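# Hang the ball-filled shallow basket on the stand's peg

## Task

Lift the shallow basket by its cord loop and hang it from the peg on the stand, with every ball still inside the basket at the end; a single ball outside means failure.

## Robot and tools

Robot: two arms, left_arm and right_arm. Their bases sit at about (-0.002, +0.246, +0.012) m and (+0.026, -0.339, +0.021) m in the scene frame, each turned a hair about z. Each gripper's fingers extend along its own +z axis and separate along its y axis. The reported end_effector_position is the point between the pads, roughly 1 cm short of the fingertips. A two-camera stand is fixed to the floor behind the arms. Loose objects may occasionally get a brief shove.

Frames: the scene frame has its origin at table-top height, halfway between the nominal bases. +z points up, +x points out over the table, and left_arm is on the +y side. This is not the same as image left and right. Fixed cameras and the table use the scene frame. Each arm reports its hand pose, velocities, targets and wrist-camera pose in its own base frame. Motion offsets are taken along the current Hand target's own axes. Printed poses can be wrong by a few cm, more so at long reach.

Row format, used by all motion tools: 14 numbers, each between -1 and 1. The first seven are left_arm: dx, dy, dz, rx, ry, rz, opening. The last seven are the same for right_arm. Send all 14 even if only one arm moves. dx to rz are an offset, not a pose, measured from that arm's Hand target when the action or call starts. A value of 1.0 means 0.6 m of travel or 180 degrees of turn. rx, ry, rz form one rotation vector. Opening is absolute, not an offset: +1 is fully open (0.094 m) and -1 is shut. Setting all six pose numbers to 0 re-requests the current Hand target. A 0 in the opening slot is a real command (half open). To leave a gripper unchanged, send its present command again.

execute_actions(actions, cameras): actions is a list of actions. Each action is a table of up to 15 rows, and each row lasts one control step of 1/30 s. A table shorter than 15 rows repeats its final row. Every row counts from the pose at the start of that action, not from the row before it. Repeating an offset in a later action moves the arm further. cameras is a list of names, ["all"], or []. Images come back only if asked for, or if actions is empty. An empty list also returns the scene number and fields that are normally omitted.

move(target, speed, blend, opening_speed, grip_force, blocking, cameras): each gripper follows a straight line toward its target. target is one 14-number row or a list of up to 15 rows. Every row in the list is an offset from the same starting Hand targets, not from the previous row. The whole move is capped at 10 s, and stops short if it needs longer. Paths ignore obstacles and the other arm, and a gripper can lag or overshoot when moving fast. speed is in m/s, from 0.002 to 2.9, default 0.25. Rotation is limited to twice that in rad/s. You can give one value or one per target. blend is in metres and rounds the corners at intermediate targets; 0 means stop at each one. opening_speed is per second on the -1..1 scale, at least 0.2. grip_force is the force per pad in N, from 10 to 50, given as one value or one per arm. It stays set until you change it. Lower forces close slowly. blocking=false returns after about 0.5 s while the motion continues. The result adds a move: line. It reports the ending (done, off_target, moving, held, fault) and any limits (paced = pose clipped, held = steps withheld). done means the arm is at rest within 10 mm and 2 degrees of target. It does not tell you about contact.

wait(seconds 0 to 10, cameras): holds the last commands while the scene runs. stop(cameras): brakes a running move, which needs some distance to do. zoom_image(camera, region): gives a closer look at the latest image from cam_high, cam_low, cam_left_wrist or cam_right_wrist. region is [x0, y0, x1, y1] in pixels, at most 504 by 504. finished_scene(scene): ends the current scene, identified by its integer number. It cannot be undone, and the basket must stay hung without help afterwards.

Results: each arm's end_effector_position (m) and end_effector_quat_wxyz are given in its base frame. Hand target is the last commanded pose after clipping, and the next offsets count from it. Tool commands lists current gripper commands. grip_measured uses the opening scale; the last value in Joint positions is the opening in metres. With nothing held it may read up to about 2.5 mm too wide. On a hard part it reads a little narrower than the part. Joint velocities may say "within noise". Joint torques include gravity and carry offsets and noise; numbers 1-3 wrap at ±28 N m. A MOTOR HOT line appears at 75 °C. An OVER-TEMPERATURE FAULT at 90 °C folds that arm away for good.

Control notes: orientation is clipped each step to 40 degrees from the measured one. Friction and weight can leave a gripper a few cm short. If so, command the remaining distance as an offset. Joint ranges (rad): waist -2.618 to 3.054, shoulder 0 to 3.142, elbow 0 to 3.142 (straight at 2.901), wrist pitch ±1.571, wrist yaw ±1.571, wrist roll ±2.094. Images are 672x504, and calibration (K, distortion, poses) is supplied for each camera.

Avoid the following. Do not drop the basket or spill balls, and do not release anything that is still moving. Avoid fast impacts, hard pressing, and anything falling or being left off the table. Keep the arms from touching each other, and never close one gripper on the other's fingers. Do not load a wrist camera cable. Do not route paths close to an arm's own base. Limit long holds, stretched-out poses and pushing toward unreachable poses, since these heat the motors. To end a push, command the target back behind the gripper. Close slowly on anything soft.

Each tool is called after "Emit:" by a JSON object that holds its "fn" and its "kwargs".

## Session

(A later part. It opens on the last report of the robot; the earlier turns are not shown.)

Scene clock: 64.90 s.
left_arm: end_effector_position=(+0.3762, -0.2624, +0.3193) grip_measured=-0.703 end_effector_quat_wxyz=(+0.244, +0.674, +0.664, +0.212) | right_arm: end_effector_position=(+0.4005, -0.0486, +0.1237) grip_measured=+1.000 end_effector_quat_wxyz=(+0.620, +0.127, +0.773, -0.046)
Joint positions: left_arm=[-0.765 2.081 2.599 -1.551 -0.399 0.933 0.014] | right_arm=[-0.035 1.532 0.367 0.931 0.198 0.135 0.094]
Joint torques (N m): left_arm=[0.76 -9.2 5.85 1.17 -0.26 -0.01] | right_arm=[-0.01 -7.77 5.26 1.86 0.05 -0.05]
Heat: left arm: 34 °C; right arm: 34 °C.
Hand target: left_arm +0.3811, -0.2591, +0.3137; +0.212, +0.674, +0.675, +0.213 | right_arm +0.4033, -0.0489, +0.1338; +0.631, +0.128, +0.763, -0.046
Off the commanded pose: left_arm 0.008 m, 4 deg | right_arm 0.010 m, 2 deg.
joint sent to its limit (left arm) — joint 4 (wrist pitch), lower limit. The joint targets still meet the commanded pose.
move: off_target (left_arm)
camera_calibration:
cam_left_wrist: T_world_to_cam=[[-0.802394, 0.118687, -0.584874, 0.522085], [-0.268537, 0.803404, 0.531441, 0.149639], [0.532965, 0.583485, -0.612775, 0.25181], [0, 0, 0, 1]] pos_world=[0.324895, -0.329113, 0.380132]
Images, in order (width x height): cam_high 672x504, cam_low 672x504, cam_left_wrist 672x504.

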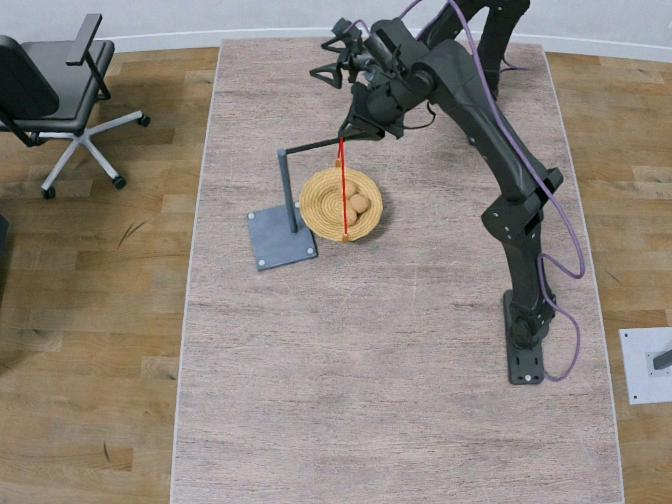

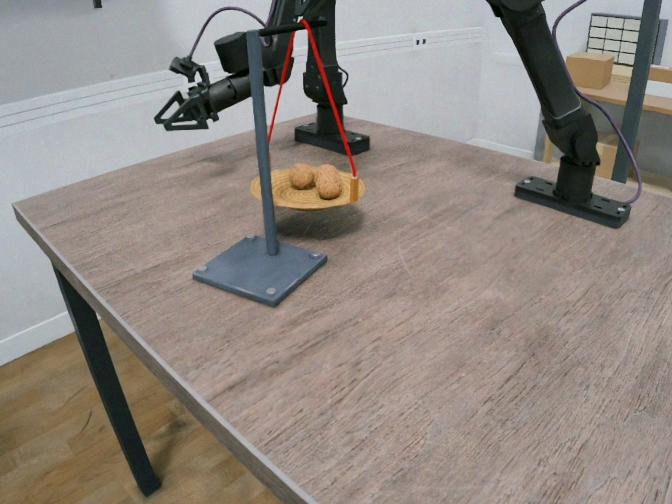

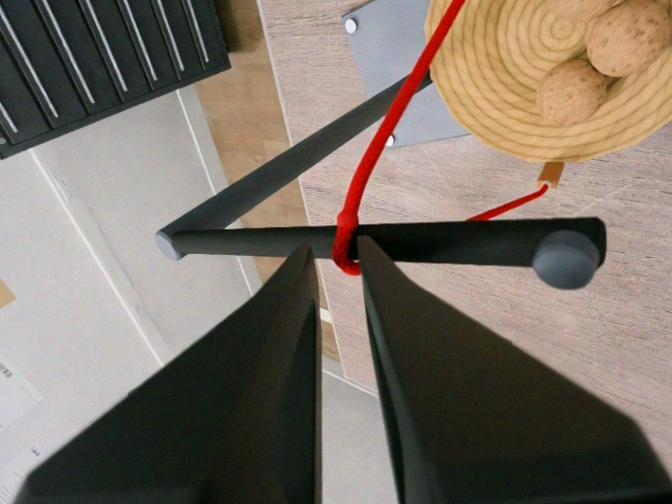

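Emit:
{"fn": "move", "kwargs": {"target": [[0,0,-0.015,0,0,0,-0.5,0,0,0,0,0,0,1],[0,0.03,-0.07,0,0,0,-0.5,0,0,0,0,0,0,1],[-0.02,0.05,-0.2,0,0,0,-0.5,0,0,0,0,0,0,1]], "speed": [0.02,0.03,0.1], "opening_speed": 0.3, "cameras": ["cam_low","cam_left_wrist","cam_high"]}}

Emit:
{"fn": "zoom_image", "kwargs": {"camera": "cam_high", "region": [250, 100, 400, 250]}}

Emit:
{"fn": "wait", "kwargs": {"seconds": 2, "cameras": ["cam_low"]}}

Emit:
{"fn": "zoom_image", "kwargs": {"camera": "cam_low", "region": [230, 0, 400, 230]}}

Scene clock: 69.57 s.
left_arm: end_effector_position=(+0.3450, -0.2810, +0.4052) grip_measured=-0.503 end_effector_quat_wxyz=(+0.359, +0.662, +0.611, +0.244) | right_arm: end_effector_position=(+0.4005, -0.0486, +0.1237) grip_measured=+1.000 end_effector_quat_wxyz=(+0.620, +0.127, +0.773, -0.046)
Joint positions: left_arm=[-0.879 2.051 2.828 -1.563 -0.493 0.98 0.023] | right_arm=[-0.035 1.532 0.367 0.931 0.198 0.135 0.094]
Joint torques (N m): left_arm=[-0.28 -13.22 5.71 1.61 -0.28 0.03] | right_arm=[0.21 -7.72 5.41 1.82 0.07 -0.03]
Heat: left arm: 35 °C; right arm: 34 °C.
Hand target: left_arm +0.3370, -0.2712, +0.4292; +0.212, +0.674, +0.675, +0.213 | right_arm +0.4033, -0.0489, +0.1338; +0.631, +0.128, +0.763, -0.046
Off the commanded pose: left_arm 0.027 m, 19 deg | right_arm 0.010 m, 2 deg.
joint sent to its limit (left arm) — joint 4 (wrist pitch), lower limit. The joint targets are off in orientation, not in position.
move: off_target (left_arm)
camera_calibration:
cam_left_wrist: T_world_to_cam=[[-0.637101, 0.117624, -0.761753, 0.563866], [-0.298307, 0.873644, 0.384394, 0.200112], [0.710715, 0.472134, -0.521511, 0.202309], [0, 0, 0, 1]] pos_world=[0.27515, -0.336668, 0.458111]
Images, in order (width x height): cam_high 672x504, cam_low 672x504, cam_left_wrist 672x504.

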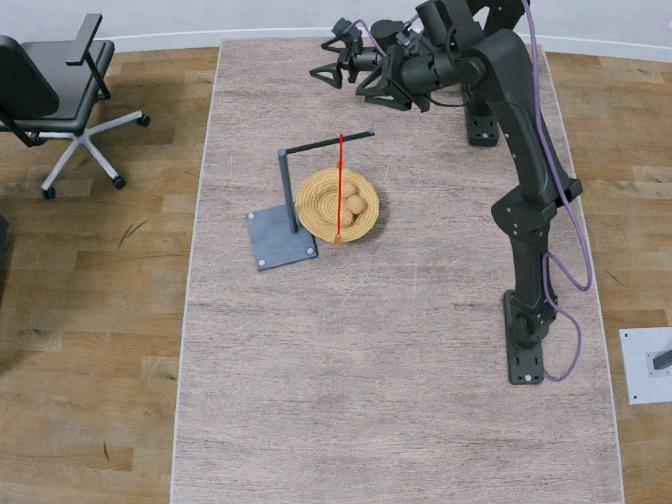

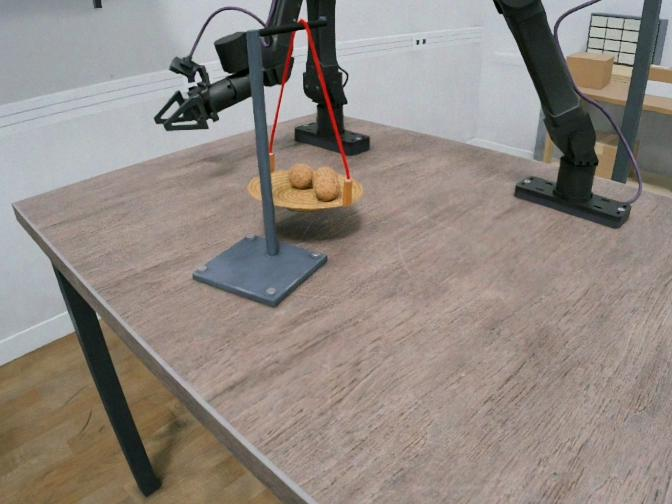

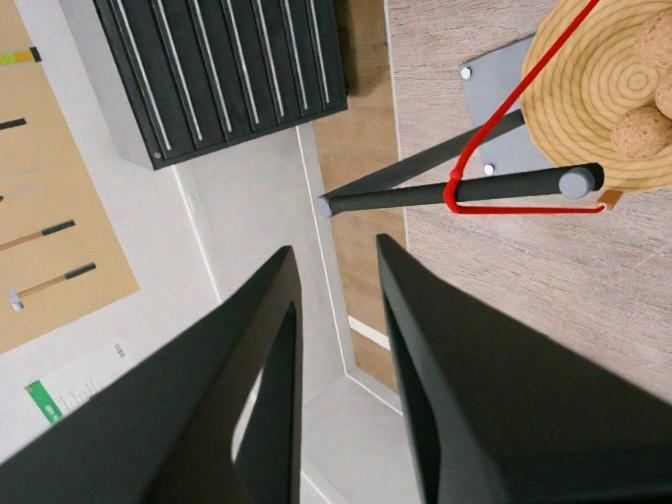

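Scaled by 3.360.

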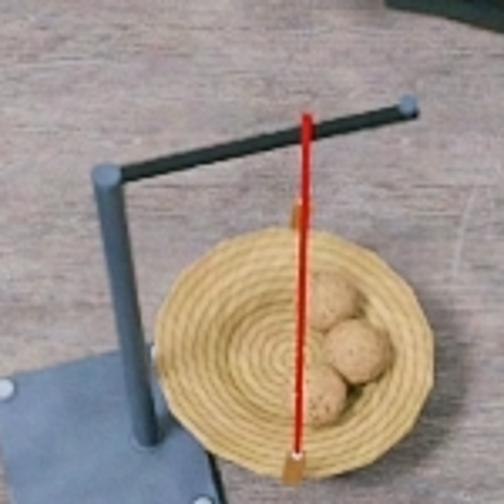

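Scene clock: 71.57 s.
left_arm: end_effector_position=(+0.3450, -0.2810, +0.4052) grip_measured=-0.503 end_effector_quat_wxyz=(+0.359, +0.662, +0.611, +0.244) | right_arm: end_effector_position=(+0.4005, -0.0486, +0.1237) grip_measured=+1.000 end_effector_quat_wxyz=(+0.620, +0.127, +0.773, -0.046)
Joint positions: left_arm=[-0.879 2.051 2.828 -1.563 -0.494 0.98 0.023] | right_arm=[-0.035 1.532 0.367 0.931 0.198 0.135 0.094]
Joint torques (N m): left_arm=[-0.28 -13.22 5.68 1.6 -0.29 0.03] | right_arm=[-0.01 -7.65 5.5 1.84 0.1 -0.07]
Heat: left arm: 35 °C; right arm: 34 °C.
Hand target: left_arm +0.3370, -0.2712, +0.4292; +0.212, +0.674, +0.675, +0.213 | right_arm +0.4033, -0.0489, +0.1338; +0.631, +0.128, +0.763, -0.046
Tool commands: left_gripper/opening=-0.5 right_gripper/opening=+1.0
Off the commanded pose: left_arm 0.027 m, 19 deg | right_arm 0.010 m, 2 deg.
wait: 2.00 s; at rest by 0.17 s
Images, in order (width x height): cam_low 672x504.

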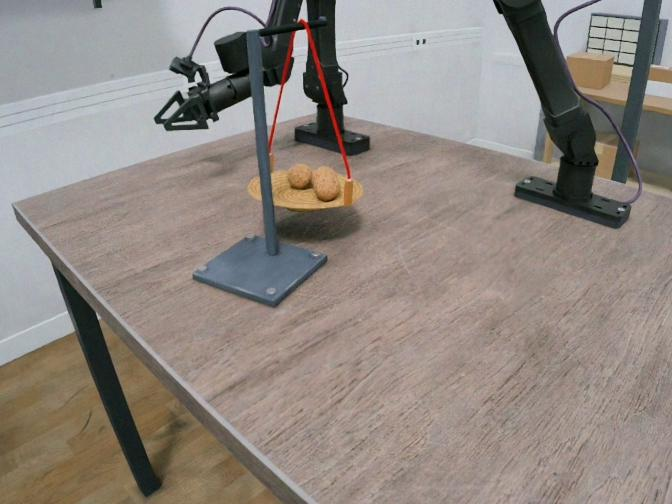

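Scaled by 2.191.

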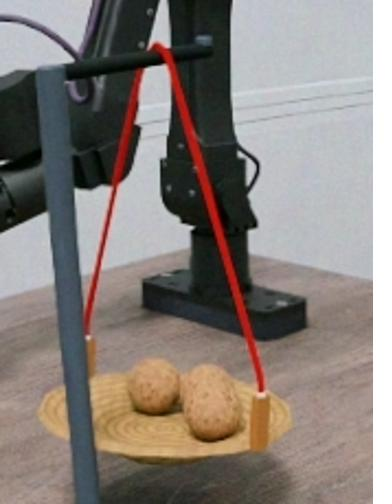

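Stable with all three balls in.

Emit:
{"fn": "finished_scene", "kwargs": {"scene": 3}}

The scene is finished: the task was done.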